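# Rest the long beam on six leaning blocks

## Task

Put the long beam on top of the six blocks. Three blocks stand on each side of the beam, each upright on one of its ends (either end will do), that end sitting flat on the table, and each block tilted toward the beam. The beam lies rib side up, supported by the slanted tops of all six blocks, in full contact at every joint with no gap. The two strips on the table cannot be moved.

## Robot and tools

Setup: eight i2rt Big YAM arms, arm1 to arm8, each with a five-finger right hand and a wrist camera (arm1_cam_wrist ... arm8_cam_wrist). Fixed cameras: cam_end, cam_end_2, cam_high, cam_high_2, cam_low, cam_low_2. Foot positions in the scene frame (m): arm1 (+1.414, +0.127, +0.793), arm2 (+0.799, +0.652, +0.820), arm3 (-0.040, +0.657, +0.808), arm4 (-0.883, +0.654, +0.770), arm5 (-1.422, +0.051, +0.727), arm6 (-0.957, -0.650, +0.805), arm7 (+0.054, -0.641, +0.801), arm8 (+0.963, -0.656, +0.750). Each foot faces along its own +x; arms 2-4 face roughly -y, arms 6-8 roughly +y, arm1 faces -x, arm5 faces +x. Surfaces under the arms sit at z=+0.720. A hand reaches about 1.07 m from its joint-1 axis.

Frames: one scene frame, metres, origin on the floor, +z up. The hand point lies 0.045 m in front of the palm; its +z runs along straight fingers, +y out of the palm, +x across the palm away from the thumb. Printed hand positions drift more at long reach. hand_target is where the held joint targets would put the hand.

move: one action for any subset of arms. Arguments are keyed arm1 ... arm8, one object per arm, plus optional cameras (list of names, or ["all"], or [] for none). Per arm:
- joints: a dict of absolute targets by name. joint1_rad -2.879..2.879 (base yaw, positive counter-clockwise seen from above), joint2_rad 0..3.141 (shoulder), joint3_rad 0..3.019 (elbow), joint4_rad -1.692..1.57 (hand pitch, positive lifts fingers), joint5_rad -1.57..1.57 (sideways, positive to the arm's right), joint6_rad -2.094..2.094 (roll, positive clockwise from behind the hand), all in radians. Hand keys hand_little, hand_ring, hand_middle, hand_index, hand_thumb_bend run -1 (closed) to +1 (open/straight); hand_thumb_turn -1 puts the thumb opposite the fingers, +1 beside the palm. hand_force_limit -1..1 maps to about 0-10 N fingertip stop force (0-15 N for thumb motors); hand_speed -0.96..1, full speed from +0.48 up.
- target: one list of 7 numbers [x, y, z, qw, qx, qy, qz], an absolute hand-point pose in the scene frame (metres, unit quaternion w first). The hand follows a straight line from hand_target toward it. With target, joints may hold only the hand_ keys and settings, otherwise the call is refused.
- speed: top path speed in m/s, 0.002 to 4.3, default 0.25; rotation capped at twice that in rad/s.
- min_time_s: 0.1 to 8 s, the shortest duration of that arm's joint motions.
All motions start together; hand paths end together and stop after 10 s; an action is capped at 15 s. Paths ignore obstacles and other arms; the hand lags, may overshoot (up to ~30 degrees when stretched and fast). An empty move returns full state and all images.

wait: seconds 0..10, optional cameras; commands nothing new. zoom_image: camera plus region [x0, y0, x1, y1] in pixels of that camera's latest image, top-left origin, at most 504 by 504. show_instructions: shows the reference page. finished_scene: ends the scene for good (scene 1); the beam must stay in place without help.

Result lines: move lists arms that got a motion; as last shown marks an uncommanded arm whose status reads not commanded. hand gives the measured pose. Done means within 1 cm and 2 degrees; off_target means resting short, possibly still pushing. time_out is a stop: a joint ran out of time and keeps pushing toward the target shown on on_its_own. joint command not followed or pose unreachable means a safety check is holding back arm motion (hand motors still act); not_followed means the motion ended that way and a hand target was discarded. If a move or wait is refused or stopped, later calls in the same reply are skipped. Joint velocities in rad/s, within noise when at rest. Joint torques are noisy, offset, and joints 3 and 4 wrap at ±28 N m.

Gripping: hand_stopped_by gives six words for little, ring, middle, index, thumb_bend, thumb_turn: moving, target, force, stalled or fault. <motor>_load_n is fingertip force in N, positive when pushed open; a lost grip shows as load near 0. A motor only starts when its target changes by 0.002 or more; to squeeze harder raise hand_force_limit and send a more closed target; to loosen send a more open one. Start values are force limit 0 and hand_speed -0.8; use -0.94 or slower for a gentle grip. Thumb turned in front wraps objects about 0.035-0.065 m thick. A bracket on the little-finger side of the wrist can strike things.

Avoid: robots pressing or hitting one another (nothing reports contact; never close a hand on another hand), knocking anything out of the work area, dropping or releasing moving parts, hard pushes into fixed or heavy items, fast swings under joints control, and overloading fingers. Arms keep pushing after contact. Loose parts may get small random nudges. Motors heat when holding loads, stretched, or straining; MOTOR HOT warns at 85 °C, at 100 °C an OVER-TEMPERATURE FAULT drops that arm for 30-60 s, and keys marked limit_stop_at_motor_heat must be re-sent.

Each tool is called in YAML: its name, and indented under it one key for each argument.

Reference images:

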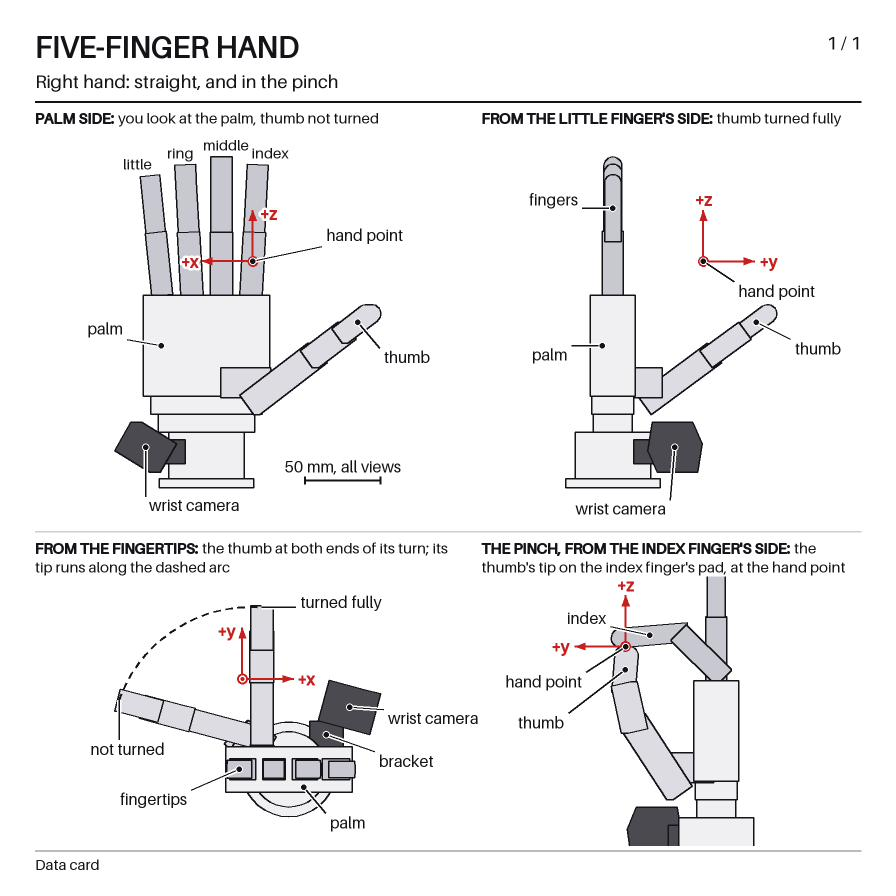

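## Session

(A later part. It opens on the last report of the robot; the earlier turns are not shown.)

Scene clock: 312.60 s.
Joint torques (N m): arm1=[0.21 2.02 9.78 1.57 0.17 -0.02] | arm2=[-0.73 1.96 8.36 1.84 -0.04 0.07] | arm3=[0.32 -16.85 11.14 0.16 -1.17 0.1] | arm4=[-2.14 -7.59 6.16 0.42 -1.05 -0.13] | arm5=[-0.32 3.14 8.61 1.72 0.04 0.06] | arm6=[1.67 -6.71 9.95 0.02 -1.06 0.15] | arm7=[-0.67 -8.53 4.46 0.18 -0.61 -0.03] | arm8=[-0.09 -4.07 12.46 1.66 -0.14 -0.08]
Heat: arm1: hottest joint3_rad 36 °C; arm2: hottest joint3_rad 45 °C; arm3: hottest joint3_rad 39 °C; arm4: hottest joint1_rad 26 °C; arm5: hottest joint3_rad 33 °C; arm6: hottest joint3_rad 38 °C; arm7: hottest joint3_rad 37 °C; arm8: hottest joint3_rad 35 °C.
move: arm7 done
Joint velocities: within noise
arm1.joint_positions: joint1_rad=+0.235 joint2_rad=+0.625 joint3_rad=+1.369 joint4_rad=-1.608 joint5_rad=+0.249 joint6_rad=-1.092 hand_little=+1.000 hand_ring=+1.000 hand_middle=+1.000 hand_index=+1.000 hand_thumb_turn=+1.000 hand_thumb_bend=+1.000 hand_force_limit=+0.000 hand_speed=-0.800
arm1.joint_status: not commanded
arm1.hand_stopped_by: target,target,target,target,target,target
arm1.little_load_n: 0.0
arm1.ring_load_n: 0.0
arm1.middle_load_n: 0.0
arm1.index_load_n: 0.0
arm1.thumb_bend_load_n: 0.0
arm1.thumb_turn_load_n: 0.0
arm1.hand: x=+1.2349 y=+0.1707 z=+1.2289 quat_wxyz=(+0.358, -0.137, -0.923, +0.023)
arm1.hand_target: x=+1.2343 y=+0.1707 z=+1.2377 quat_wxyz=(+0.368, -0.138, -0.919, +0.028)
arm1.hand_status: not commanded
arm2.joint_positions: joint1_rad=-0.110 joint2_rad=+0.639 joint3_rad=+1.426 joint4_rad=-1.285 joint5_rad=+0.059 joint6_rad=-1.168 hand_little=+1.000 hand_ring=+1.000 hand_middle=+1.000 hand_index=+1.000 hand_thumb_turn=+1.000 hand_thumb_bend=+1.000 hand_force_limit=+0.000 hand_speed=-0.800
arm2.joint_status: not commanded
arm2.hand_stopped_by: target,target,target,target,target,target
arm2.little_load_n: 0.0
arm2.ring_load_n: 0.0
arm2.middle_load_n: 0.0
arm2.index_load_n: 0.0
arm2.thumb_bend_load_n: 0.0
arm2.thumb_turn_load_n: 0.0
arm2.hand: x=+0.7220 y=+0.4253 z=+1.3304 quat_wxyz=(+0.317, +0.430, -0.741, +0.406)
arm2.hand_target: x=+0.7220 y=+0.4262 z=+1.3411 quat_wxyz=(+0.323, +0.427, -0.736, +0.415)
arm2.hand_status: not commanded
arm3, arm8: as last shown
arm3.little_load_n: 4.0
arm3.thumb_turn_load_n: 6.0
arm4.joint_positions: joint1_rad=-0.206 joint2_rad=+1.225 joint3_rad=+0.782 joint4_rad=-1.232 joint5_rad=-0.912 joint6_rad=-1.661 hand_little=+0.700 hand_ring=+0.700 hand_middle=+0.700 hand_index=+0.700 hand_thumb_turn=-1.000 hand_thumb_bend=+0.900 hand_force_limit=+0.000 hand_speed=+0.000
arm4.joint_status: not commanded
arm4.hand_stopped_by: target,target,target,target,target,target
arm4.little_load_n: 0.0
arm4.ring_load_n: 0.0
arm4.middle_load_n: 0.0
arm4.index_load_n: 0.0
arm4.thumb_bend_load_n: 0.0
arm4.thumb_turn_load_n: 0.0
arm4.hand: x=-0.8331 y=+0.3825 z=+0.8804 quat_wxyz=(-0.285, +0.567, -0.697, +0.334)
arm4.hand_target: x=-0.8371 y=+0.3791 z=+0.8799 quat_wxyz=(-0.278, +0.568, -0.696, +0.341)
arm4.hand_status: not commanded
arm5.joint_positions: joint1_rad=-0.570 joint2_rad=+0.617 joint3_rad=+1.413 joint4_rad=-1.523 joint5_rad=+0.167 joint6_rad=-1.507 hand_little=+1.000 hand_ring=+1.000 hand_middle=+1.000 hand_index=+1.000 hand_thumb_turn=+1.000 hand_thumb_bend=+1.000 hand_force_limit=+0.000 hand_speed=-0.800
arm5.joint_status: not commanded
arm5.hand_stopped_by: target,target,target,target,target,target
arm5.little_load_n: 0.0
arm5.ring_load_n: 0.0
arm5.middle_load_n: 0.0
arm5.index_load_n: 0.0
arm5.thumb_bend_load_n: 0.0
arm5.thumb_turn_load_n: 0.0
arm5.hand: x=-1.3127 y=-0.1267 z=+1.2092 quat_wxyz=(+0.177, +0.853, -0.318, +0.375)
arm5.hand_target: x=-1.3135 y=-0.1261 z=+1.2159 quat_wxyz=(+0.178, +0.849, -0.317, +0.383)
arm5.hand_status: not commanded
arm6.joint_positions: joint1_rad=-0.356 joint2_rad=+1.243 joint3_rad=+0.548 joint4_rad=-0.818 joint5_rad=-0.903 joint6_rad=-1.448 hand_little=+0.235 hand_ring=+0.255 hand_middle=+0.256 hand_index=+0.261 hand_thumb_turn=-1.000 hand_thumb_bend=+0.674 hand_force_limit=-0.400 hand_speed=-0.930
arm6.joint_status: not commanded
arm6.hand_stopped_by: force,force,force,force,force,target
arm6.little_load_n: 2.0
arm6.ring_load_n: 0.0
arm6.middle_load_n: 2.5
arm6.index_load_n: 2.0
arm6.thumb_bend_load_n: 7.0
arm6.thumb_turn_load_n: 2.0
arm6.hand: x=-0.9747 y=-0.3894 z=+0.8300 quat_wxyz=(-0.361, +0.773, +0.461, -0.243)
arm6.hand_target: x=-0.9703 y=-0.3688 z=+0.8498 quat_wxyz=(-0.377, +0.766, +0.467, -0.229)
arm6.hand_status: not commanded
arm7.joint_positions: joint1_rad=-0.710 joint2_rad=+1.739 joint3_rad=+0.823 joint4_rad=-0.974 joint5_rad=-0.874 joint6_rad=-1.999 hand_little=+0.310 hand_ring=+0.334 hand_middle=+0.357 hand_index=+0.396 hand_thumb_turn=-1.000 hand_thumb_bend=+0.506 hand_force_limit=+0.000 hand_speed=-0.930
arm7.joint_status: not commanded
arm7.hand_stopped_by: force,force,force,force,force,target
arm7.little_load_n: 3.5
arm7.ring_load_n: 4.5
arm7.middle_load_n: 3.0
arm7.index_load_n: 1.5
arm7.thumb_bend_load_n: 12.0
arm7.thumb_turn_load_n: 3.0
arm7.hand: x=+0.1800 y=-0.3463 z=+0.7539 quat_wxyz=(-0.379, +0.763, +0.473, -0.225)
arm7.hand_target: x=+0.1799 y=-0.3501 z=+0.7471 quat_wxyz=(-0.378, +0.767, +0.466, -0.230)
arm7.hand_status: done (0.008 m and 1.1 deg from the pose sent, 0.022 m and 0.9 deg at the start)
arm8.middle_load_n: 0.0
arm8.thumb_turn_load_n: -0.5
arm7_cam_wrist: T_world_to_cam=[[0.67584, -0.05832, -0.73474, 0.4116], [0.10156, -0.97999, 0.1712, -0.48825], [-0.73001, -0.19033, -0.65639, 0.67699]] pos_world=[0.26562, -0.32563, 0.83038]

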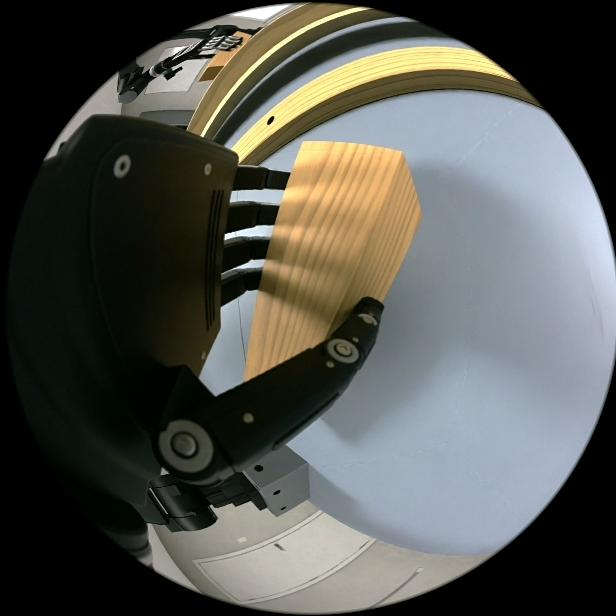

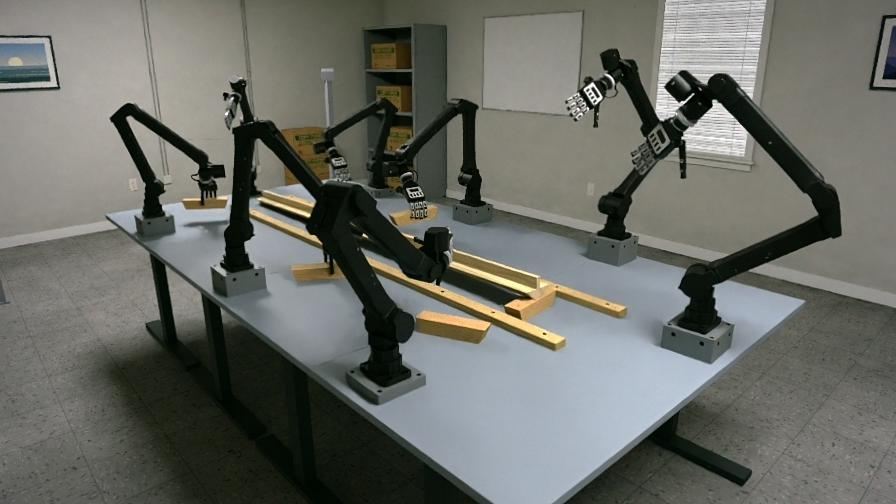

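move:
  arm7: {"joints": {"hand_little": 0.7, "hand_ring": 0.7, "hand_middle": 0.7, "hand_index": 0.7, "hand_thumb_bend": 0.9, "hand_speed": -0.5}}
  cameras: ["arm7_cam_wrist"]

zoom_image:
  camera: "arm7_cam_wrist"
  region: [230, 120, 450, 400]

Scene clock: 315.47 s.
Joint torques (N m): arm1=[-0.03 1.85 9.7 1.5 0.2 -0.02] | arm2=[-0.26 2.14 8.36 1.74 -0.06 0.05] | arm3=[0.32 -16.79 11.14 0.12 -1.17 0.1] | arm4=[-2.2 -7.3 6.08 0.46 -1.05 -0.14] | arm5=[-0.26 3.14 8.64 1.68 0.05 0.07] | arm6=[1.61 -6.71 9.98 -0.02 -1.06 0.15] | arm7=[-0.67 -8.53 4.52 0.12 -0.65 -0.03] | arm8=[-0.09 -4.07 12.45 1.66 -0.14 -0.08]
Heat: arm1: hottest joint3_rad 36 °C; arm2: hottest joint3_rad 45 °C; arm3: hottest joint3_rad 40 °C; arm4: hottest joint1_rad 26 °C; arm5: hottest joint3_rad 33 °C; arm6: hottest joint3_rad 38 °C; arm7: hottest joint3_rad 36 °C; arm8: hottest joint3_rad 35 °C.
move: arm7 done
Joint velocities: within noise
arm1, arm2, arm4, arm5, arm6, arm8: as last shown
arm1.index_load_n: -0.5
arm3.joint_positions: joint1_rad=-0.065 joint2_rad=+1.598 joint3_rad=+1.021 joint4_rad=-0.869 joint5_rad=-0.885 joint6_rad=-1.315 hand_little=+0.325 hand_ring=+0.340 hand_middle=+0.347 hand_index=+0.347 hand_thumb_turn=-1.000 hand_thumb_bend=+0.460 hand_force_limit=-0.200 hand_speed=-0.920
arm3.joint_status: not commanded
arm3.hand_stopped_by: force,force,force,force,force,target
arm3.little_load_n: 3.5
arm3.ring_load_n: 3.0
arm3.middle_load_n: 3.0
arm3.index_load_n: 3.5
arm3.thumb_bend_load_n: 12.5
arm3.thumb_turn_load_n: 5.5
arm3.hand: x=+0.0370 y=+0.2429 z=+0.8667 quat_wxyz=(-0.288, +0.537, -0.725, +0.320)
arm3.hand_target: x=+0.0411 y=+0.2199 z=+0.9001 quat_wxyz=(-0.269, +0.549, -0.710, +0.348)
arm3.hand_status: not commanded
arm7.joint_positions: joint1_rad=-0.710 joint2_rad=+1.740 joint3_rad=+0.821 joint4_rad=-0.972 joint5_rad=-0.874 joint6_rad=-1.999 hand_little=+0.700 hand_ring=+0.700 hand_middle=+0.700 hand_index=+0.700 hand_thumb_turn=-1.000 hand_thumb_bend=+0.900 hand_force_limit=+0.000 hand_speed=-0.500
arm7.joint_status: all done
arm7.hand_stopped_by: target,target,target,target,target,target
arm7.little_load_n: 0.0
arm7.ring_load_n: 0.0
arm7.middle_load_n: 0.0
arm7.index_load_n: 0.0
arm7.thumb_bend_load_n: 0.0
arm7.thumb_turn_load_n: 0.0
arm7.hand: x=+0.1797 y=-0.3469 z=+0.7532 quat_wxyz=(-0.378, +0.763, +0.473, -0.225)
arm7.hand_target: x=+0.1799 y=-0.3500 z=+0.7472 quat_wxyz=(-0.378, +0.767, +0.466, -0.229)
arm7.hand_status: not commanded
arm7_cam_wrist: T_world_to_cam=[[0.67583, -0.05887, -0.7347, 0.41098], [0.10187, -0.97978, 0.17221, -0.48942], [-0.72998, -0.19122, -0.65617, 0.67566]] pos_world=[0.26532, -0.32613, 0.82958]

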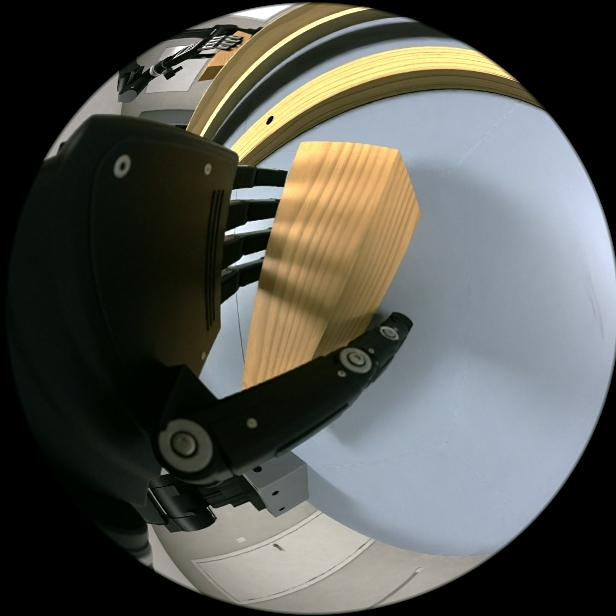

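Scaled by 1.800 from the camera's image (finer frame: 880x880).

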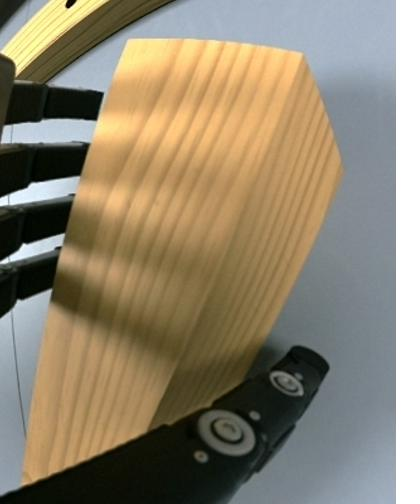

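move:
  arm7: {"target": [0.160, -0.401, 0.741, 0.381, -0.772, -0.452, 0.223], "speed": 0.1}
  cameras: ["arm7_cam_wrist"]

Scene clock: 318.47 s.
Joint torques (N m): arm1=[-0.03 1.73 9.81 1.58 0.2 -0.03] | arm2=[-0.91 2.08 8.24 1.89 -0.08 0.08] | arm3=[0.38 -16.85 11.15 0.18 -1.17 0.1] | arm4=[-2.55 -7.53 6.2 0.38 -1.05 -0.15] | arm5=[-0.32 3.14 8.66 1.73 0.05 0.07] | arm6=[1.55 -6.71 9.96 0.03 -1.06 0.15] | arm7=[-1.08 -8.82 3.73 0.03 -0.44 -0.22] | arm8=[-0.09 -4.07 12.45 1.66 -0.15 -0.08]
Heat: arm1: hottest joint3_rad 36 °C; arm2: hottest joint3_rad 45 °C; arm3: hottest joint3_rad 40 °C; arm4: hottest joint1_rad 26 °C; arm5: hottest joint3_rad 33 °C; arm6: hottest joint3_rad 38 °C; arm7: hottest joint3_rad 35 °C; arm8: hottest joint3_rad 35 °C.
move: arm7 done
Joint velocities: within noise
arm1, arm2, arm3, arm4, arm5, arm6, arm8: as last shown
arm1.index_load_n: 0.0
arm1.thumb_turn_load_n: 0.5
arm3.index_load_n: 4.0
arm6.middle_load_n: 3.0
arm6.index_load_n: 2.5
arm6.thumb_turn_load_n: 2.5
arm7.joint_positions: joint1_rad=-0.775 joint2_rad=+1.695 joint3_rad=+0.672 joint4_rad=-0.940 joint5_rad=-0.866 joint6_rad=-2.035 hand_little=+0.700 hand_ring=+0.700 hand_middle=+0.700 hand_index=+0.700 hand_thumb_turn=-1.000 hand_thumb_bend=+0.900 hand_force_limit=+0.000 hand_speed=-0.500
arm7.joint_status: not commanded
arm7.hand_stopped_by: target,target,target,target,target,target
arm7.little_load_n: 0.0
arm7.ring_load_n: 0.0
arm7.middle_load_n: 0.0
arm7.index_load_n: 0.0
arm7.thumb_bend_load_n: 0.0
arm7.thumb_turn_load_n: 0.0
arm7.hand: x=+0.1536 y=-0.4012 z=+0.7411 quat_wxyz=(-0.378, +0.775, +0.448, -0.236)
arm7.hand_target: x=+0.1600 y=-0.4010 z=+0.7411 quat_wxyz=(-0.382, +0.774, +0.453, -0.224)
arm7.hand_status: done (0.006 m and 1.6 deg from the pose sent, 0.059 m and 2.7 deg at the start)
arm8.thumb_turn_load_n: 0.0
arm7_cam_wrist: T_world_to_cam=[[0.64895, -0.109, -0.75298, 0.41409], [0.06718, -0.97761, 0.19942, -0.5518], [-0.75786, -0.18, -0.6271, 0.62552]] pos_world=[0.2424, -0.38172, 0.8141]

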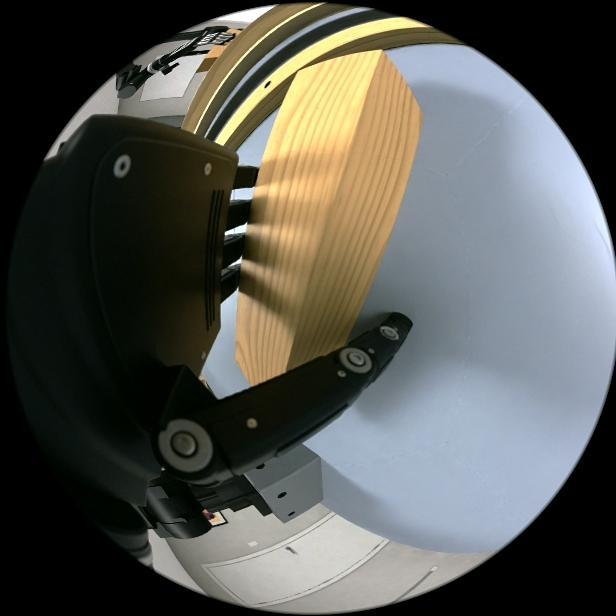

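move:
  arm7: {"joints": {"hand_little": 0.42, "hand_ring": 0.43, "hand_middle": 0.44, "hand_index": 0.44, "hand_thumb_bend": 0.0, "hand_speed": -0.9, "hand_force_limit": -0.2}}

move:
  arm7: {"joints": {"hand_little": 0.1, "hand_ring": 0.1, "hand_middle": 0.1, "hand_index": 0.1, "hand_thumb_bend": -0.1, "hand_speed": -0.93, "hand_force_limit": 0.0}}
  cameras: ["arm7_cam_wrist"]

Scene clock: 322.80 s.
Joint torques (N m): arm1=[0.21 1.73 9.7 1.57 0.19 -0.03] | arm2=[-1.08 2.43 8.34 1.91 -0.04 0.08] | arm3=[0.32 -16.85 11.14 0.16 -1.17 0.1] | arm4=[-2.26 -7.18 6.13 0.38 -1.08 -0.16] | arm5=[-0.09 3.19 8.61 1.7 0.05 0.06] | arm6=[1.67 -6.71 9.96 0.01 -1.06 0.15] | arm7=[-1.14 -8.64 3.78 0.03 -0.21 -0.16] | arm8=[-0.09 -4.07 12.45 1.66 -0.15 -0.08]
Heat: arm1: hottest joint3_rad 36 °C; arm2: hottest joint3_rad 45 °C; arm3: hottest joint3_rad 40 °C; arm4: hottest joint1_rad 26 °C; arm5: hottest joint3_rad 33 °C; arm6: hottest joint3_rad 38 °C; arm7: hottest joint3_rad 35 °C; arm8: hottest joint3_rad 36 °C.
move: arm7 off_target
Joint velocities: within noise
arm1, arm2, arm3, arm4, arm5, arm6, arm8: as last shown
arm1.thumb_turn_load_n: 0.0
arm3.index_load_n: 3.5
arm6.middle_load_n: 2.5
arm6.index_load_n: 2.0
arm6.thumb_turn_load_n: 2.0
arm7.joint_positions: joint1_rad=-0.775 joint2_rad=+1.693 joint3_rad=+0.672 joint4_rad=-0.940 joint5_rad=-0.872 joint6_rad=-2.039 hand_little=+0.420 hand_ring=+0.430 hand_middle=+0.440 hand_index=+0.440 hand_thumb_turn=-1.000 hand_thumb_bend=+0.535 hand_force_limit=-0.200 hand_speed=-0.900
arm7.joint_status: hand_thumb_bend off_target (ended at +0.535, target +0.000); the others done
arm7.hand_stopped_by: target,target,target,target,force,target
arm7.little_load_n: 1.0
arm7.ring_load_n: 0.5
arm7.middle_load_n: 1.0
arm7.index_load_n: 1.0
arm7.thumb_bend_load_n: 6.5
arm7.thumb_turn_load_n: 1.0
arm7.hand: x=+0.1535 y=-0.3998 z=+0.7421 quat_wxyz=(-0.382, +0.773, +0.449, -0.235)
arm7.hand_target: x=+0.1600 y=-0.4010 z=+0.7410 quat_wxyz=(-0.382, +0.774, +0.453, -0.224)
arm7.hand_status: not commanded
arm8.thumb_turn_load_n: -0.5
pictures: none

Scene clock: 324.33 s.
Joint torques (N m): arm1=[0.09 1.55 9.63 1.47 0.19 -0.03] | arm2=[-0.79 2.02 8.21 1.84 -0.07 0.03] | arm3=[0.44 -16.79 11.11 0.2 -1.18 0.1] | arm4=[-2.02 -7.41 6.11 0.42 -1.03 -0.15] | arm5=[-0.26 3.02 8.61 1.72 0.05 0.06] | arm6=[1.67 -6.71 9.99 0.02 -1.06 0.15] | arm7=[-1.14 -8.64 3.75 0.03 0.07 -0.15] | arm8=[-0.09 -4.07 12.45 1.66 -0.15 -0.08]
Heat: arm1: hottest joint3_rad 36 °C; arm2: hottest joint3_rad 45 °C; arm3: hottest joint3_rad 40 °C; arm4: hottest joint1_rad 26 °C; arm5: hottest joint3_rad 33 °C; arm6: hottest joint3_rad 38 °C; arm7: hottest joint3_rad 34 °C; arm8: hottest joint3_rad 36 °C.
move: arm7 off_target
Joint velocities: within noise
arm1, arm2, arm3, arm4, arm5, arm6, arm8: as last shown
arm2.little_load_n: 0.5
arm3.thumb_turn_load_n: 6.0
arm6.little_load_n: 2.5
arm6.index_load_n: 2.5
arm6.thumb_bend_load_n: 6.5
arm7.joint_positions: joint1_rad=-0.775 joint2_rad=+1.693 joint3_rad=+0.672 joint4_rad=-0.940 joint5_rad=-0.881 joint6_rad=-2.039 hand_little=+0.297 hand_ring=+0.307 hand_middle=+0.311 hand_index=+0.317 hand_thumb_turn=-1.000 hand_thumb_bend=+0.537 hand_force_limit=+0.000 hand_speed=-0.930
arm7.joint_status: hand_little off_target (ended at +0.297, target +0.100); hand_ring off_target (ended at +0.307, target +0.100); hand_middle off_target (ended at +0.311, target +0.100); hand_index off_target (ended at +0.317, target +0.100); hand_thumb_bend off_target (ended at +0.537, target -0.100); the others done
arm7.hand_stopped_by: force,force,force,force,force,target
arm7.little_load_n: 4.5
arm7.ring_load_n: 5.0
arm7.middle_load_n: 5.0
arm7.index_load_n: 6.0
arm7.thumb_bend_load_n: 20.0
arm7.thumb_turn_load_n: 6.0
arm7.hand: x=+0.1528 y=-0.3985 z=+0.7429 quat_wxyz=(-0.386, +0.772, +0.447, -0.235)
arm7.hand_target: x=+0.1600 y=-0.4010 z=+0.7410 quat_wxyz=(-0.382, +0.774, +0.453, -0.224)
arm7.hand_status: not commanded
arm8.thumb_turn_load_n: 0.0
arm7_cam_wrist: T_world_to_cam=[[0.64405, -0.10015, -0.7584, 0.42461], [0.06547, -0.98054, 0.18508, -0.53974], [-0.76218, -0.16885, -0.62496, 0.63008]] pos_world=[0.2421, -0.38032, 0.8157]

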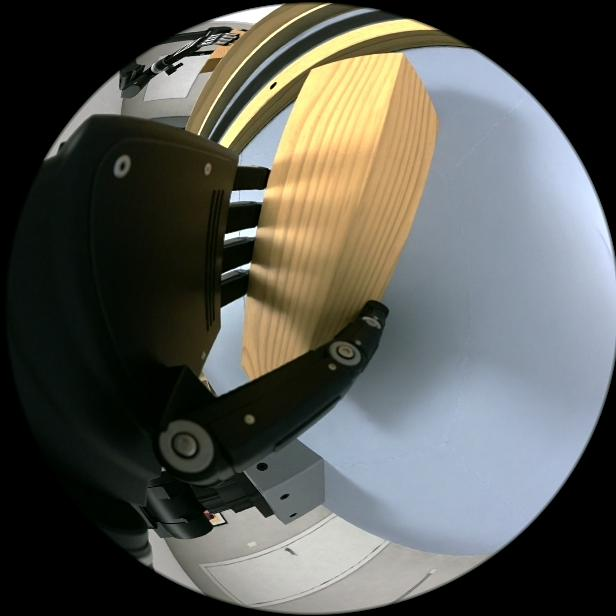

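move:
  arm8: {"target": [0.70, -0.012, 0.98, 0.59, -0.807, 0, 0], "speed": 0.3, "joints": {"hand_little": 0.45, "hand_ring": 0.45, "hand_middle": 0.45, "hand_index": 0.45, "hand_thumb_bend": 0.6}}

move:
  arm8: {"target": [0.702, -0.014, 0.85, 0.59, -0.807, 0, 0], "speed": 0.12}
  cameras: ["arm8_cam_wrist"]

Scene clock: 331.47 s.
Joint torques (N m): arm1=[-0.03 1.49 9.65 1.4 0.19 -0.03] | arm2=[-1.32 1.44 8.32 1.84 -0.08 0.07] | arm3=[0.38 -16.85 11.18 0.18 -1.17 0.1] | arm4=[-2.55 -7.41 6.15 0.38 -1.08 -0.14] | arm5=[-0.21 3.02 8.64 1.73 0.05 0.06] | arm6=[1.61 -6.71 9.98 0.01 -1.06 0.16] | arm7=[-1.32 -8.7 3.78 0.05 0.09 -0.16] | arm8=[1.79 -12.92 16.06 1.59 0.18 -0.24]
Heat: arm1: hottest joint3_rad 36 °C; arm2: hottest joint3_rad 45 °C; arm3: hottest joint3_rad 40 °C; arm4: hottest joint1_rad 26 °C; arm5: hottest joint3_rad 33 °C; arm6: hottest joint3_rad 38 °C; arm7: hottest joint3_rad 33 °C; arm8: hottest joint3_rad 37 °C.
move: arm8 off_target
Joint velocities: within noise
arm1, arm2, arm3, arm4, arm5, arm6, arm7: as last shown
arm2.little_load_n: 0.0
arm3.ring_load_n: 3.5
arm6.little_load_n: 2.0
arm6.thumb_bend_load_n: 7.0
arm7.ring_load_n: 4.5
arm8.joint_positions: joint1_rad=+0.465 joint2_rad=+1.583 joint3_rad=+1.192 joint4_rad=+0.037 joint5_rad=+0.435 joint6_rad=+0.149 hand_little=+0.450 hand_ring=+0.450 hand_middle=+0.450 hand_index=+0.450 hand_thumb_turn=-1.000 hand_thumb_bend=+0.600 hand_force_limit=+0.000 hand_speed=+0.000
arm8.joint_status: all done
arm8.hand_stopped_by: target,target,target,target,target,target
arm8.little_load_n: 0.0
arm8.ring_load_n: 0.0
arm8.middle_load_n: 0.0
arm8.index_load_n: 0.0
arm8.thumb_bend_load_n: 0.0
arm8.thumb_turn_load_n: 0.0
arm8.hand: x=+0.7129 y=-0.0223 z=+0.9650 quat_wxyz=(-0.583, +0.813, -0.005, +0.004)
arm8.hand_target: x=+0.7004 y=-0.0129 z=+0.9802 quat_wxyz=(-0.591, +0.807, +0.000, +0.000)
arm8.hand_status: off_target (0.022 m and 1.3 deg from the pose sent, 0.300 m and 91.4 deg at the start)
pictures: none

Scene clock: 333.27 s.
Joint torques (N m): arm1=[0.03 1.49 9.68 1.47 0.19 -0.04] | arm2=[-0.79 2.26 8.29 1.87 -0.02 0.06] | arm3=[0.32 -16.91 11.17 0.17 -1.17 0.11] | arm4=[-2.02 -7.41 6.19 0.32 -1.05 -0.14] | arm5=[-0.09 2.84 8.61 1.72 0.04 0.07] | arm6=[1.67 -6.59 9.98 0.02 -1.06 0.14] | arm7=[-1.26 -8.59 3.82 0.05 0.08 -0.17] | arm8=[1.49 -14.33 10.1 2.66 0.03 -0.26]
Heat: arm1: hottest joint3_rad 36 °C; arm2: hottest joint3_rad 45 °C; arm3: hottest joint3_rad 40 °C; arm4: hottest joint1_rad 26 °C; arm5: hottest joint3_rad 33 °C; arm6: hottest joint3_rad 38 °C; arm7: hottest joint3_rad 33 °C; arm8: hottest joint3_rad 37 °C.
move: arm8 done
Joint velocities: within noise
arm1, arm2, arm3, arm4, arm5, arm6, arm7: as last shown
arm6.thumb_bend_load_n: 6.5
arm7.index_load_n: 5.5
arm8.joint_positions: joint1_rad=+0.465 joint2_rad=+1.757 joint3_rad=+1.076 joint4_rad=+0.345 joint5_rad=+0.435 joint6_rad=+0.147 hand_little=+0.450 hand_ring=+0.450 hand_middle=+0.450 hand_index=+0.450 hand_thumb_turn=-1.000 hand_thumb_bend=+0.600 hand_force_limit=+0.000 hand_speed=+0.000
arm8.joint_status: not commanded
arm8.hand_stopped_by: target,target,target,target,target,target
arm8.little_load_n: 0.0
arm8.ring_load_n: 0.0
arm8.middle_load_n: 0.0
arm8.index_load_n: 0.0
arm8.thumb_bend_load_n: 0.0
arm8.thumb_turn_load_n: 0.0
arm8.hand: x=+0.7079 y=-0.0135 z=+0.8560 quat_wxyz=(-0.589, +0.808, -0.006, +0.001)
arm8.hand_target: x=+0.7022 y=-0.0141 z=+0.8500 quat_wxyz=(-0.590, +0.807, +0.000, +0.000)
arm8.hand_status: done (0.008 m and 0.8 deg from the pose sent, 0.116 m and 1.3 deg at the start)
arm8_cam_wrist: T_world_to_cam=[[0.22265, -0.28269, -0.93301, 0.6418], [-0.85846, -0.51042, -0.05021, 0.65066], [-0.46203, 0.81213, -0.35633, 0.76111]] pos_world=[0.76733, -0.10458, 0.90267]

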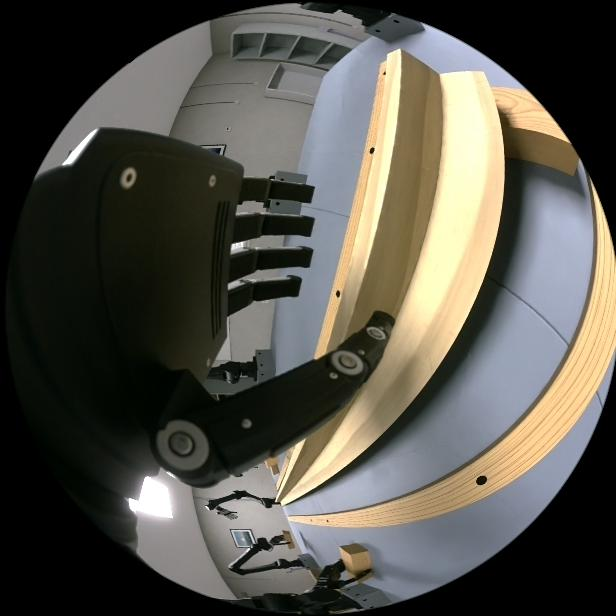

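move:
  arm8: {"target": [0.702, -0.014, 0.809, 0.59, -0.807, 0, 0], "speed": 0.1}

move:
  arm8: {"joints": {"hand_little": -0.3, "hand_ring": -0.3, "hand_middle": -0.3, "hand_index": -0.3, "hand_thumb_bend": -0.2, "hand_speed": -0.9, "hand_force_limit": 0.0}}
  cameras: ["arm8_cam_wrist"]

Scene clock: 334.77 s.
Joint torques (N m): arm1=[0.03 1.9 9.72 1.43 0.19 -0.04] | arm2=[-1.49 1.9 8.21 1.8 -0.06 0.03] | arm3=[0.38 -16.91 11.12 0.13 -1.18 0.11] | arm4=[-1.96 -7.3 6.19 0.39 -1.04 -0.15] | arm5=[-0.26 3.02 8.64 1.7 0.04 0.06] | arm6=[1.61 -6.71 9.96 -0.01 -1.06 0.15] | arm7=[-1.14 -8.59 3.77 0.03 0.08 -0.16] | arm8=[1.55 -14.27 9.46 2.62 0.08 -0.26]
Heat: arm1: hottest joint3_rad 36 °C; arm2: hottest joint3_rad 45 °C; arm3: hottest joint3_rad 40 °C; arm4: hottest joint1_rad 26 °C; arm5: hottest joint3_rad 33 °C; arm6: hottest joint3_rad 38 °C; arm7: hottest joint3_rad 33 °C; arm8: hottest joint3_rad 37 °C.
move: arm8 off_target
Joint velocities: within noise
arm1, arm2, arm3, arm4, arm5, arm6, arm7: as last shown
arm3.ring_load_n: 3.0
arm3.thumb_turn_load_n: 5.5
arm5.index_load_n: -0.5
arm6.thumb_bend_load_n: 7.0
arm7.ring_load_n: 5.0
arm7.index_load_n: 6.0
arm8.joint_positions: joint1_rad=+0.465 joint2_rad=+1.830 joint3_rad=+1.049 joint4_rad=+0.451 joint5_rad=+0.434 joint6_rad=+0.147 hand_little=+0.450 hand_ring=+0.450 hand_middle=+0.450 hand_index=+0.450 hand_thumb_turn=-1.000 hand_thumb_bend=+0.600 hand_force_limit=+0.000 hand_speed=+0.000
arm8.joint_status: not commanded
arm8.hand_stopped_by: target,target,target,target,target,target
arm8.little_load_n: 0.0
arm8.ring_load_n: 0.0
arm8.middle_load_n: 0.0
arm8.index_load_n: 0.0
arm8.thumb_bend_load_n: 0.0
arm8.thumb_turn_load_n: 0.0
arm8.hand: x=+0.7066 y=-0.0128 z=+0.8184 quat_wxyz=(-0.591, +0.806, -0.007, -0.001)
arm8.hand_target: x=+0.7021 y=-0.0142 z=+0.8090 quat_wxyz=(-0.590, +0.807, +0.000, +0.000)
arm8.hand_status: off_target (0.011 m and 0.8 deg from the pose sent, 0.047 m and 0.8 deg at the start)
pictures: none

Scene clock: 338.20 s.
Joint torques (N m): arm1=[0.32 1.79 9.72 1.42 0.2 -0.03] | arm2=[-1.03 1.79 8.32 1.95 -0.07 0.07] | arm3=[0.38 -16.79 11.14 0.18 -1.17 0.1] | arm4=[-1.96 -7.3 6.13 0.39 -1.05 -0.17] | arm5=[-0.32 2.96 8.57 1.7 0.04 0.06] | arm6=[1.61 -6.71 9.99 -0.01 -1.06 0.16] | arm7=[-1.26 -8.88 3.78 0.03 0.09 -0.16] | arm8=[1.38 -14.62 9.48 2.45 0.13 -0.24]
Heat: arm1: hottest joint3_rad 36 °C; arm2: hottest joint3_rad 45 °C; arm3: hottest joint3_rad 40 °C; arm4: hottest joint1_rad 26 °C; arm5: hottest joint3_rad 33 °C; arm6: hottest joint3_rad 38 °C; arm7: hottest joint3_rad 32 °C; arm8: hottest joint3_rad 38 °C.
move: arm8 off_target
Joint velocities: within noise
arm1.joint_positions: joint1_rad=+0.235 joint2_rad=+0.625 joint3_rad=+1.369 joint4_rad=-1.608 joint5_rad=+0.249 joint6_rad=-1.092 hand_little=+1.000 hand_ring=+1.000 hand_middle=+1.000 hand_index=+1.000 hand_thumb_turn=+1.000 hand_thumb_bend=+1.000 hand_force_limit=+0.000 hand_speed=-0.800
arm1.joint_status: not commanded
arm1.hand_stopped_by: target,target,target,target,target,target
arm1.little_load_n: 0.0
arm1.ring_load_n: 0.0
arm1.middle_load_n: 0.0
arm1.index_load_n: 0.0
arm1.thumb_bend_load_n: 0.0
arm1.thumb_turn_load_n: 0.0
arm1.hand: x=+1.2349 y=+0.1707 z=+1.2289 quat_wxyz=(+0.358, -0.137, -0.923, +0.023)
arm1.hand_target: x=+1.2343 y=+0.1707 z=+1.2377 quat_wxyz=(+0.368, -0.138, -0.919, +0.028)
arm1.hand_status: not commanded
arm2.joint_positions: joint1_rad=-0.110 joint2_rad=+0.639 joint3_rad=+1.426 joint4_rad=-1.285 joint5_rad=+0.059 joint6_rad=-1.168 hand_little=+1.000 hand_ring=+1.000 hand_middle=+1.000 hand_index=+1.000 hand_thumb_turn=+1.000 hand_thumb_bend=+1.000 hand_force_limit=+0.000 hand_speed=-0.800
arm2.joint_status: not commanded
arm2.hand_stopped_by: target,target,target,target,target,target
arm2.little_load_n: 0.0
arm2.ring_load_n: 0.0
arm2.middle_load_n: 0.0
arm2.index_load_n: 0.0
arm2.thumb_bend_load_n: 0.0
arm2.thumb_turn_load_n: 0.0
arm2.hand: x=+0.7220 y=+0.4253 z=+1.3304 quat_wxyz=(+0.317, +0.430, -0.741, +0.406)
arm2.hand_target: x=+0.7220 y=+0.4262 z=+1.3411 quat_wxyz=(+0.323, +0.427, -0.736, +0.415)
arm2.hand_status: not commanded
arm3, arm7: as last shown
arm4.joint_positions: joint1_rad=-0.206 joint2_rad=+1.225 joint3_rad=+0.782 joint4_rad=-1.232 joint5_rad=-0.912 joint6_rad=-1.661 hand_little=+0.700 hand_ring=+0.700 hand_middle=+0.700 hand_index=+0.700 hand_thumb_turn=-1.000 hand_thumb_bend=+0.900 hand_force_limit=+0.000 hand_speed=+0.000
arm4.joint_status: not commanded
arm4.hand_stopped_by: target,target,target,target,target,target
arm4.little_load_n: 0.0
arm4.ring_load_n: 0.0
arm4.middle_load_n: 0.0
arm4.index_load_n: 0.0
arm4.thumb_bend_load_n: 0.0
arm4.thumb_turn_load_n: 0.0
arm4.hand: x=-0.8331 y=+0.3825 z=+0.8804 quat_wxyz=(-0.285, +0.567, -0.697, +0.334)
arm4.hand_target: x=-0.8371 y=+0.3791 z=+0.8799 quat_wxyz=(-0.278, +0.568, -0.696, +0.341)
arm4.hand_status: not commanded
arm5.joint_positions: joint1_rad=-0.570 joint2_rad=+0.617 joint3_rad=+1.413 joint4_rad=-1.523 joint5_rad=+0.167 joint6_rad=-1.507 hand_little=+1.000 hand_ring=+1.000 hand_middle=+1.000 hand_index=+1.000 hand_thumb_turn=+1.000 hand_thumb_bend=+1.000 hand_force_limit=+0.000 hand_speed=-0.800
arm5.joint_status: not commanded
arm5.hand_stopped_by: target,target,target,target,target,target
arm5.little_load_n: 0.0
arm5.ring_load_n: 0.0
arm5.middle_load_n: 0.0
arm5.index_load_n: 0.0
arm5.thumb_bend_load_n: 0.0
arm5.thumb_turn_load_n: 0.0
arm5.hand: x=-1.3127 y=-0.1267 z=+1.2092 quat_wxyz=(+0.177, +0.853, -0.318, +0.375)
arm5.hand_target: x=-1.3135 y=-0.1261 z=+1.2159 quat_wxyz=(+0.178, +0.849, -0.317, +0.383)
arm5.hand_status: not commanded
arm6.joint_positions: joint1_rad=-0.356 joint2_rad=+1.243 joint3_rad=+0.548 joint4_rad=-0.818 joint5_rad=-0.903 joint6_rad=-1.448 hand_little=+0.235 hand_ring=+0.255 hand_middle=+0.256 hand_index=+0.261 hand_thumb_turn=-1.000 hand_thumb_bend=+0.674 hand_force_limit=-0.400 hand_speed=-0.930
arm6.joint_status: not commanded
arm6.hand_stopped_by: force,force,force,force,force,target
arm6.little_load_n: 2.0
arm6.ring_load_n: 0.0
arm6.middle_load_n: 2.5
arm6.index_load_n: 2.5
arm6.thumb_bend_load_n: 7.0
arm6.thumb_turn_load_n: 2.0
arm6.hand: x=-0.9747 y=-0.3894 z=+0.8300 quat_wxyz=(-0.361, +0.773, +0.461, -0.243)
arm6.hand_target: x=-0.9703 y=-0.3688 z=+0.8498 quat_wxyz=(-0.377, +0.766, +0.467, -0.229)
arm6.hand_status: not commanded
arm7.little_load_n: 5.0
arm7.ring_load_n: 4.5
arm8.joint_positions: joint1_rad=+0.465 joint2_rad=+1.831 joint3_rad=+1.049 joint4_rad=+0.455 joint5_rad=+0.432 joint6_rad=+0.145 hand_little=-0.144 hand_ring=-0.106 hand_middle=-0.088 hand_index=-0.097 hand_thumb_turn=-1.000 hand_thumb_bend=+0.313 hand_force_limit=+0.000 hand_speed=-0.900
arm8.joint_status: hand_little off_target (ended at -0.144, target -0.300); hand_ring off_target (ended at -0.106, target -0.300); hand_middle off_target (ended at -0.088, target -0.300); hand_index off_target (ended at -0.097, target -0.300); hand_thumb_bend off_target (ended at +0.313, target -0.200); the others done
arm8.hand_stopped_by: force,force,force,force,force,target
arm8.little_load_n: 7.0
arm8.ring_load_n: 4.0
arm8.middle_load_n: 5.0
arm8.index_load_n: 5.0
arm8.thumb_bend_load_n: 8.0
arm8.thumb_turn_load_n: 0.0
arm8.hand: x=+0.7063 y=-0.0124 z=+0.8183 quat_wxyz=(-0.592, +0.806, -0.006, -0.001)
arm8.hand_target: x=+0.7021 y=-0.0141 z=+0.8091 quat_wxyz=(-0.590, +0.807, +0.000, +0.000)
arm8.hand_status: not commanded
arm8_cam_wrist: T_world_to_cam=[[0.22085, -0.2745, -0.93588, 0.6111], [-0.85671, -0.5132, -0.05165, 0.64778], [-0.46612, 0.81319, -0.34851, 0.74259]] pos_world=[0.76613, -0.10368, 0.86417]

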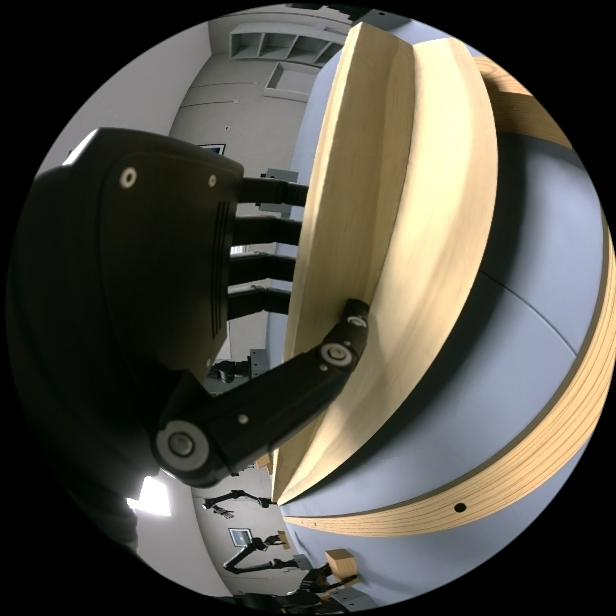

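move:
  arm8: {"target": [0.702, -0.016, 0.85, 0.59, -0.807, 0, 0], "speed": 0.05}
  cameras: ["arm8_cam_wrist","cam_end_2"]

Scene clock: 339.87 s.
Joint torques (N m): arm1=[0.15 1.79 9.74 1.42 0.19 -0.04] | arm2=[-1.14 2.14 8.29 1.72 -0.1 0.04] | arm3=[0.32 -16.79 11.14 0.16 -1.17 0.1] | arm4=[-2.2 -7.65 6.08 0.38 -1.05 -0.16] | arm5=[-0.26 3.02 8.65 1.72 0.06 0.07] | arm6=[1.55 -6.65 9.99 0.03 -1.06 0.15] | arm7=[-1.26 -8.76 3.77 0.03 0.08 -0.16] | arm8=[1.55 -19.08 11.48 1.72 0.48 -0.24]
Heat: arm1: hottest joint3_rad 36 °C; arm2: hottest joint3_rad 45 °C; arm3: hottest joint3_rad 40 °C; arm4: hottest joint1_rad 26 °C; arm5: hottest joint3_rad 33 °C; arm6: hottest joint3_rad 38 °C; arm7: hottest joint3_rad 32 °C; arm8: hottest joint3_rad 38 °C.
move: arm8 off_target
Joint velocities: within noise
arm1, arm2, arm4, arm5, arm6, arm7: as last shown
arm2.thumb_bend_load_n: 0.5
arm3.joint_positions: joint1_rad=-0.065 joint2_rad=+1.598 joint3_rad=+1.021 joint4_rad=-0.869 joint5_rad=-0.885 joint6_rad=-1.315 hand_little=+0.325 hand_ring=+0.340 hand_middle=+0.347 hand_index=+0.347 hand_thumb_turn=-1.000 hand_thumb_bend=+0.460 hand_force_limit=-0.200 hand_speed=-0.920
arm3.joint_status: not commanded
arm3.hand_stopped_by: force,force,force,force,force,target
arm3.little_load_n: 3.5
arm3.ring_load_n: 3.0
arm3.middle_load_n: 3.0
arm3.index_load_n: 3.5
arm3.thumb_bend_load_n: 12.5
arm3.thumb_turn_load_n: 5.5
arm3.hand: x=+0.0370 y=+0.2429 z=+0.8667 quat_wxyz=(-0.288, +0.537, -0.725, +0.320)
arm3.hand_target: x=+0.0411 y=+0.2199 z=+0.9001 quat_wxyz=(-0.269, +0.549, -0.710, +0.348)
arm3.hand_status: not commanded
arm6.thumb_turn_load_n: 2.5
arm7.little_load_n: 4.5
arm7.ring_load_n: 5.0
arm7.index_load_n: 5.5
arm8.joint_positions: joint1_rad=+0.465 joint2_rad=+1.801 joint3_rad=+1.049 joint4_rad=+0.373 joint5_rad=+0.427 joint6_rad=+0.147 hand_little=-0.145 hand_ring=-0.107 hand_middle=-0.088 hand_index=-0.097 hand_thumb_turn=-1.000 hand_thumb_bend=+0.314 hand_force_limit=+0.000 hand_speed=-0.900
arm8.joint_status: not commanded
arm8.hand_stopped_by: force,force,force,force,force,target
arm8.little_load_n: 0.5
arm8.ring_load_n: 1.5
arm8.middle_load_n: 4.0
arm8.index_load_n: 5.5
arm8.thumb_bend_load_n: 10.5
arm8.thumb_turn_load_n: 2.0
arm8.hand: x=+0.7092 y=-0.0217 z=+0.8195 quat_wxyz=(-0.573, +0.819, +0.002, +0.005)
arm8.hand_target: x=+0.7021 y=-0.0164 z=+0.8498 quat_wxyz=(-0.590, +0.807, +0.000, +0.000)
arm8.hand_status: off_target (0.032 m and 2.5 deg from the pose sent, 0.032 m and 0.7 deg at the start)
arm8_cam_wrist: T_world_to_cam=[[0.24012, -0.31701, -0.91752, 0.57931], [-0.85305, -0.52, -0.04358, 0.63633], [-0.4633, 0.79316, -0.39529, 0.78783]] pos_world=[0.76872, -0.11034, 0.87068]

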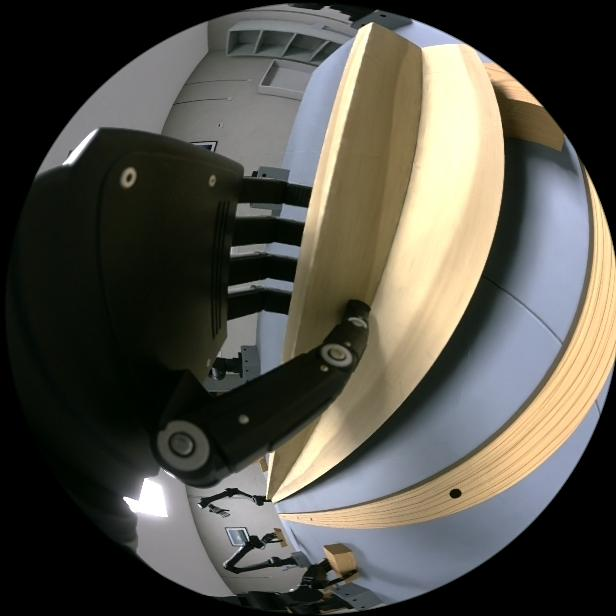

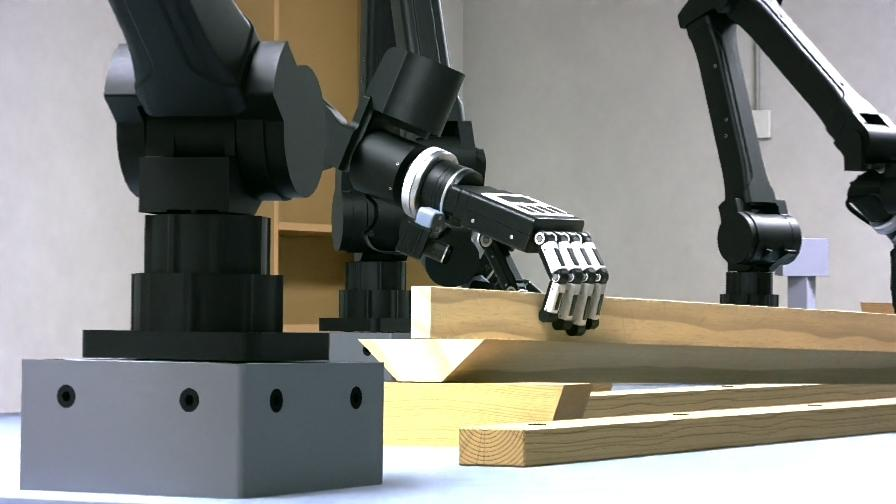

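move:
  arm8: {"target": [0.702, 0.0, 0.88, 0.59, -0.807, 0, 0], "speed": 0.05}
  cameras: ["arm8_cam_wrist","cam_end_2"]

Scene clock: 341.80 s.
Joint torques (N m): arm1=[0.32 1.55 9.62 1.47 0.2 -0.03] | arm2=[-0.56 2.32 8.31 1.84 -0.06 0.1] | arm3=[0.32 -16.85 11.15 0.14 -1.17 0.1] | arm4=[-2.08 -7.53 6.24 0.4 -1.05 -0.16] | arm5=[-0.15 2.96 8.58 1.7 0.06 0.05] | arm6=[1.67 -6.71 9.96 0.02 -1.06 0.15] | arm7=[-1.26 -8.7 3.78 0.01 0.09 -0.16] | arm8=[0.67 -20.13 15.19 1.95 0.36 -0.31]
Heat: arm1: hottest joint3_rad 36 °C; arm2: hottest joint3_rad 45 °C; arm3: hottest joint3_rad 40 °C; arm4: hottest joint1_rad 26 °C; arm5: hottest joint3_rad 33 °C; arm6: hottest joint3_rad 38 °C; arm7: hottest joint3_rad 32 °C; arm8: hottest joint3_rad 38 °C.
move: arm8 off_target
Joint velocities: within noise
arm1, arm2, arm3, arm4, arm5, arm6, arm7: as last shown
arm2.thumb_bend_load_n: -0.5
arm6.little_load_n: 2.5
arm6.thumb_bend_load_n: 6.5
arm6.thumb_turn_load_n: 2.0
arm7.ring_load_n: 4.5
arm7.index_load_n: 6.0
arm8.joint_positions: joint1_rad=+0.465 joint2_rad=+1.786 joint3_rad=+1.074 joint4_rad=+0.280 joint5_rad=+0.419 joint6_rad=+0.149 hand_little=-0.145 hand_ring=-0.107 hand_middle=-0.088 hand_index=-0.097 hand_thumb_turn=-1.000 hand_thumb_bend=+0.314 hand_force_limit=+0.000 hand_speed=-0.900
arm8.joint_status: not commanded
arm8.hand_stopped_by: force,force,force,force,force,target
arm8.little_load_n: 0.0
arm8.ring_load_n: 0.5
arm8.middle_load_n: 4.5
arm8.index_load_n: 6.0
arm8.thumb_bend_load_n: 10.0
arm8.thumb_turn_load_n: 1.5
arm8.hand: x=+0.7091 y=-0.0254 z=+0.8210 quat_wxyz=(-0.553, +0.833, +0.010, +0.011)
arm8.hand_target: x=+0.7032 y=-0.0031 z=+0.8805 quat_wxyz=(-0.590, +0.807, +0.000, +0.000)
arm8.hand_status: off_target (0.065 m and 5.5 deg from the pose sent, 0.065 m and 2.5 deg at the start)
arm8_cam_wrist: T_world_to_cam=[[0.25895, -0.36054, -0.89608, 0.54745], [-0.8488, -0.52769, -0.03296, 0.6224], [-0.46097, 0.76912, -0.44267, 0.82797]] pos_world=[0.7682, -0.11099, 0.87759]

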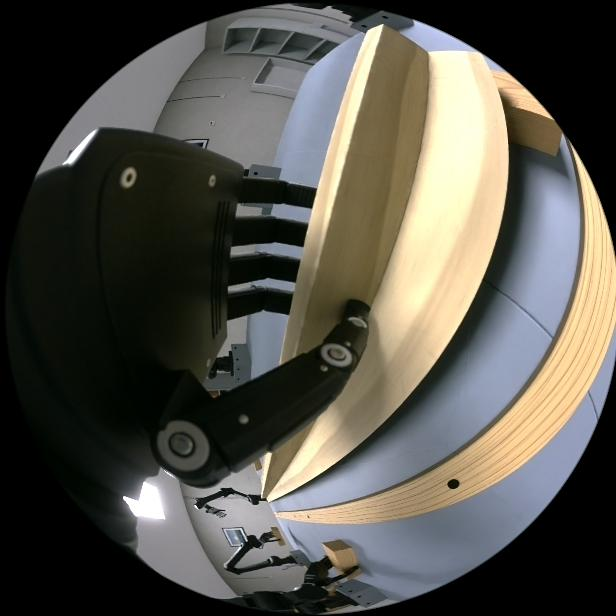

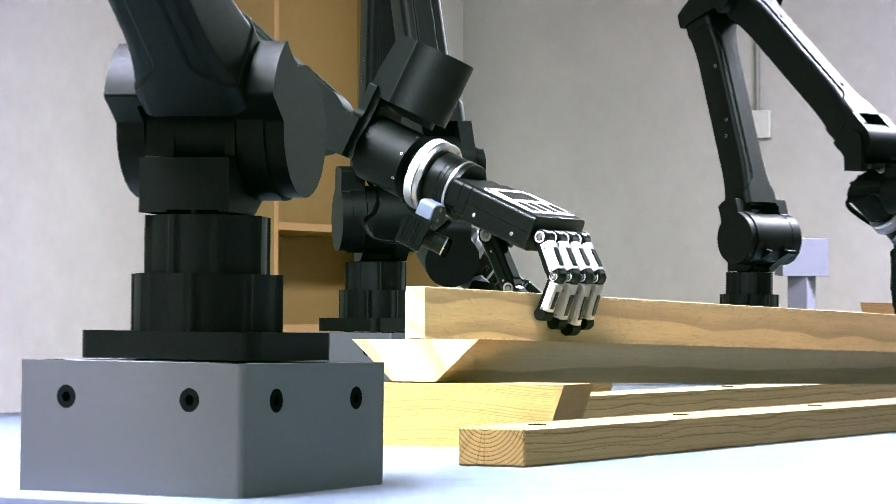

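move:
  arm2: {"target": [0.58, 0.012, 1.0, 0, 0, -0.807, 0.59], "speed": 0.4, "joints": {"hand_little": 0.45, "hand_ring": 0.45, "hand_middle": 0.45, "hand_index": 0.45, "hand_thumb_turn": -1, "hand_thumb_bend": 0.6, "hand_speed": 0.2}}
  cameras: ["arm2_cam_wrist", "cam_high_2"]

Scene clock: 345.27 s.
Joint torques (N m): arm1=[0.03 1.61 9.72 1.46 0.18 -0.02] | arm2=[-1.79 -12.22 11.29 2.11 -0.17 0.18] | arm3=[0.38 -16.91 11.17 0.16 -1.18 0.1] | arm4=[-1.96 -7.71 6.11 0.39 -1.05 -0.16] | arm5=[-0.15 2.84 8.62 1.72 0.05 0.06] | arm6=[1.67 -6.71 9.98 0.01 -1.06 0.15] | arm7=[-1.08 -8.88 3.78 -0.02 0.08 -0.16] | arm8=[0.62 -20.19 15.19 1.95 0.36 -0.31]
Heat: arm1: hottest joint3_rad 36 °C; arm2: hottest joint3_rad 45 °C; arm3: hottest joint3_rad 40 °C; arm4: hottest joint1_rad 26 °C; arm5: hottest joint3_rad 33 °C; arm6: hottest joint3_rad 38 °C; arm7: hottest joint3_rad 32 °C; arm8: hottest joint3_rad 39 °C.
move: arm2 off_target
Joint velocities: within noise
arm1, arm3, arm4, arm5, arm6, arm7, arm8: as last shown
arm2.joint_positions: joint1_rad=-0.508 joint2_rad=+1.684 joint3_rad=+1.139 joint4_rad=+0.121 joint5_rad=-0.453 joint6_rad=-0.179 hand_little=+0.450 hand_ring=+0.450 hand_middle=+0.450 hand_index=+0.450 hand_thumb_turn=-1.000 hand_thumb_bend=+0.600 hand_force_limit=+0.000 hand_speed=+0.200
arm2.joint_status: all done
arm2.hand_stopped_by: target,target,target,target,target,target
arm2.little_load_n: 0.0
arm2.ring_load_n: 0.0
arm2.middle_load_n: 0.0
arm2.index_load_n: 0.0
arm2.thumb_bend_load_n: 0.0
arm2.thumb_turn_load_n: 0.0
arm2.hand: x=+0.5921 y=+0.0273 z=+0.9673 quat_wxyz=(-0.013, -0.002, -0.825, +0.565)
arm2.hand_target: x=+0.5806 y=+0.0138 z=+1.0004 quat_wxyz=(+0.000, +0.000, -0.807, +0.590)
arm2.hand_status: off_target (0.038 m and 3.8 deg from the pose sent, 0.548 m and 66.2 deg at the start)
arm3.middle_load_n: 3.5
arm5.ring_load_n: 0.5
arm6.little_load_n: 2.0
arm6.middle_load_n: 3.0
arm6.thumb_bend_load_n: 7.0
arm7.index_load_n: 5.5
arm8.ring_load_n: 0.0
arm2_cam_wrist: T_world_to_cam=[[-0.23469, 0.31191, -0.92067, 1.02395], [0.79548, 0.60598, 0.00252, -0.49299], [0.55869, -0.73178, -0.39034, 0.17888]] pos_world=[0.53253, 0.11026, 1.01378]

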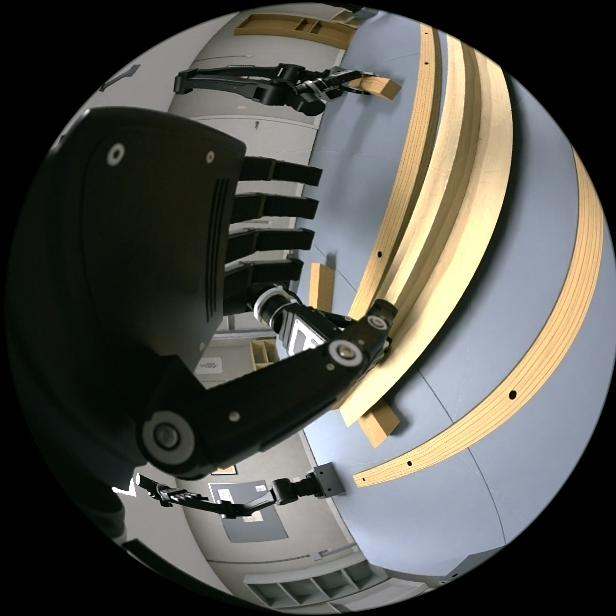

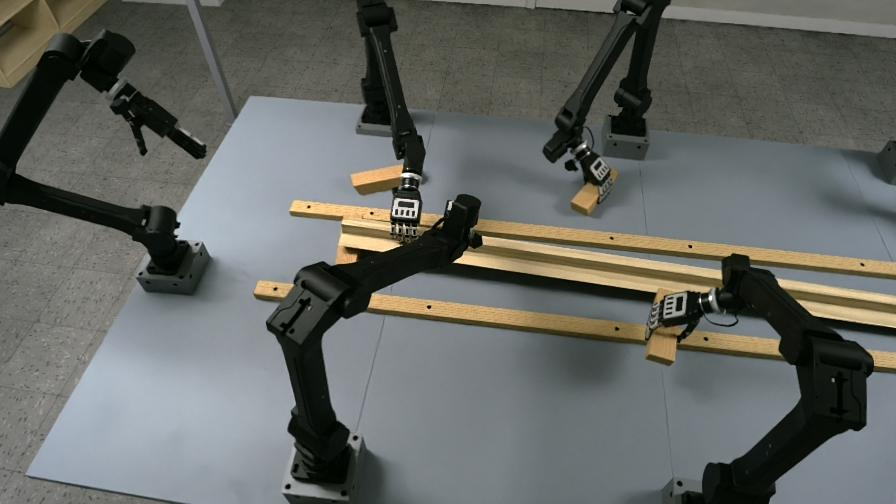

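zoom_image:
  camera: "arm2_cam_wrist"
  region: [330, 180, 540, 390]

Scaled by 2.400 from the camera's image (finer frame: 880x880).

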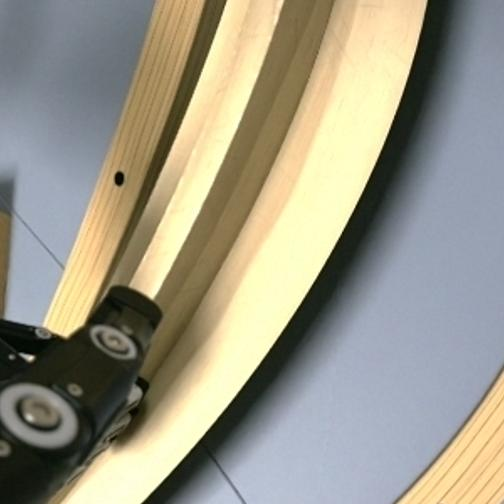

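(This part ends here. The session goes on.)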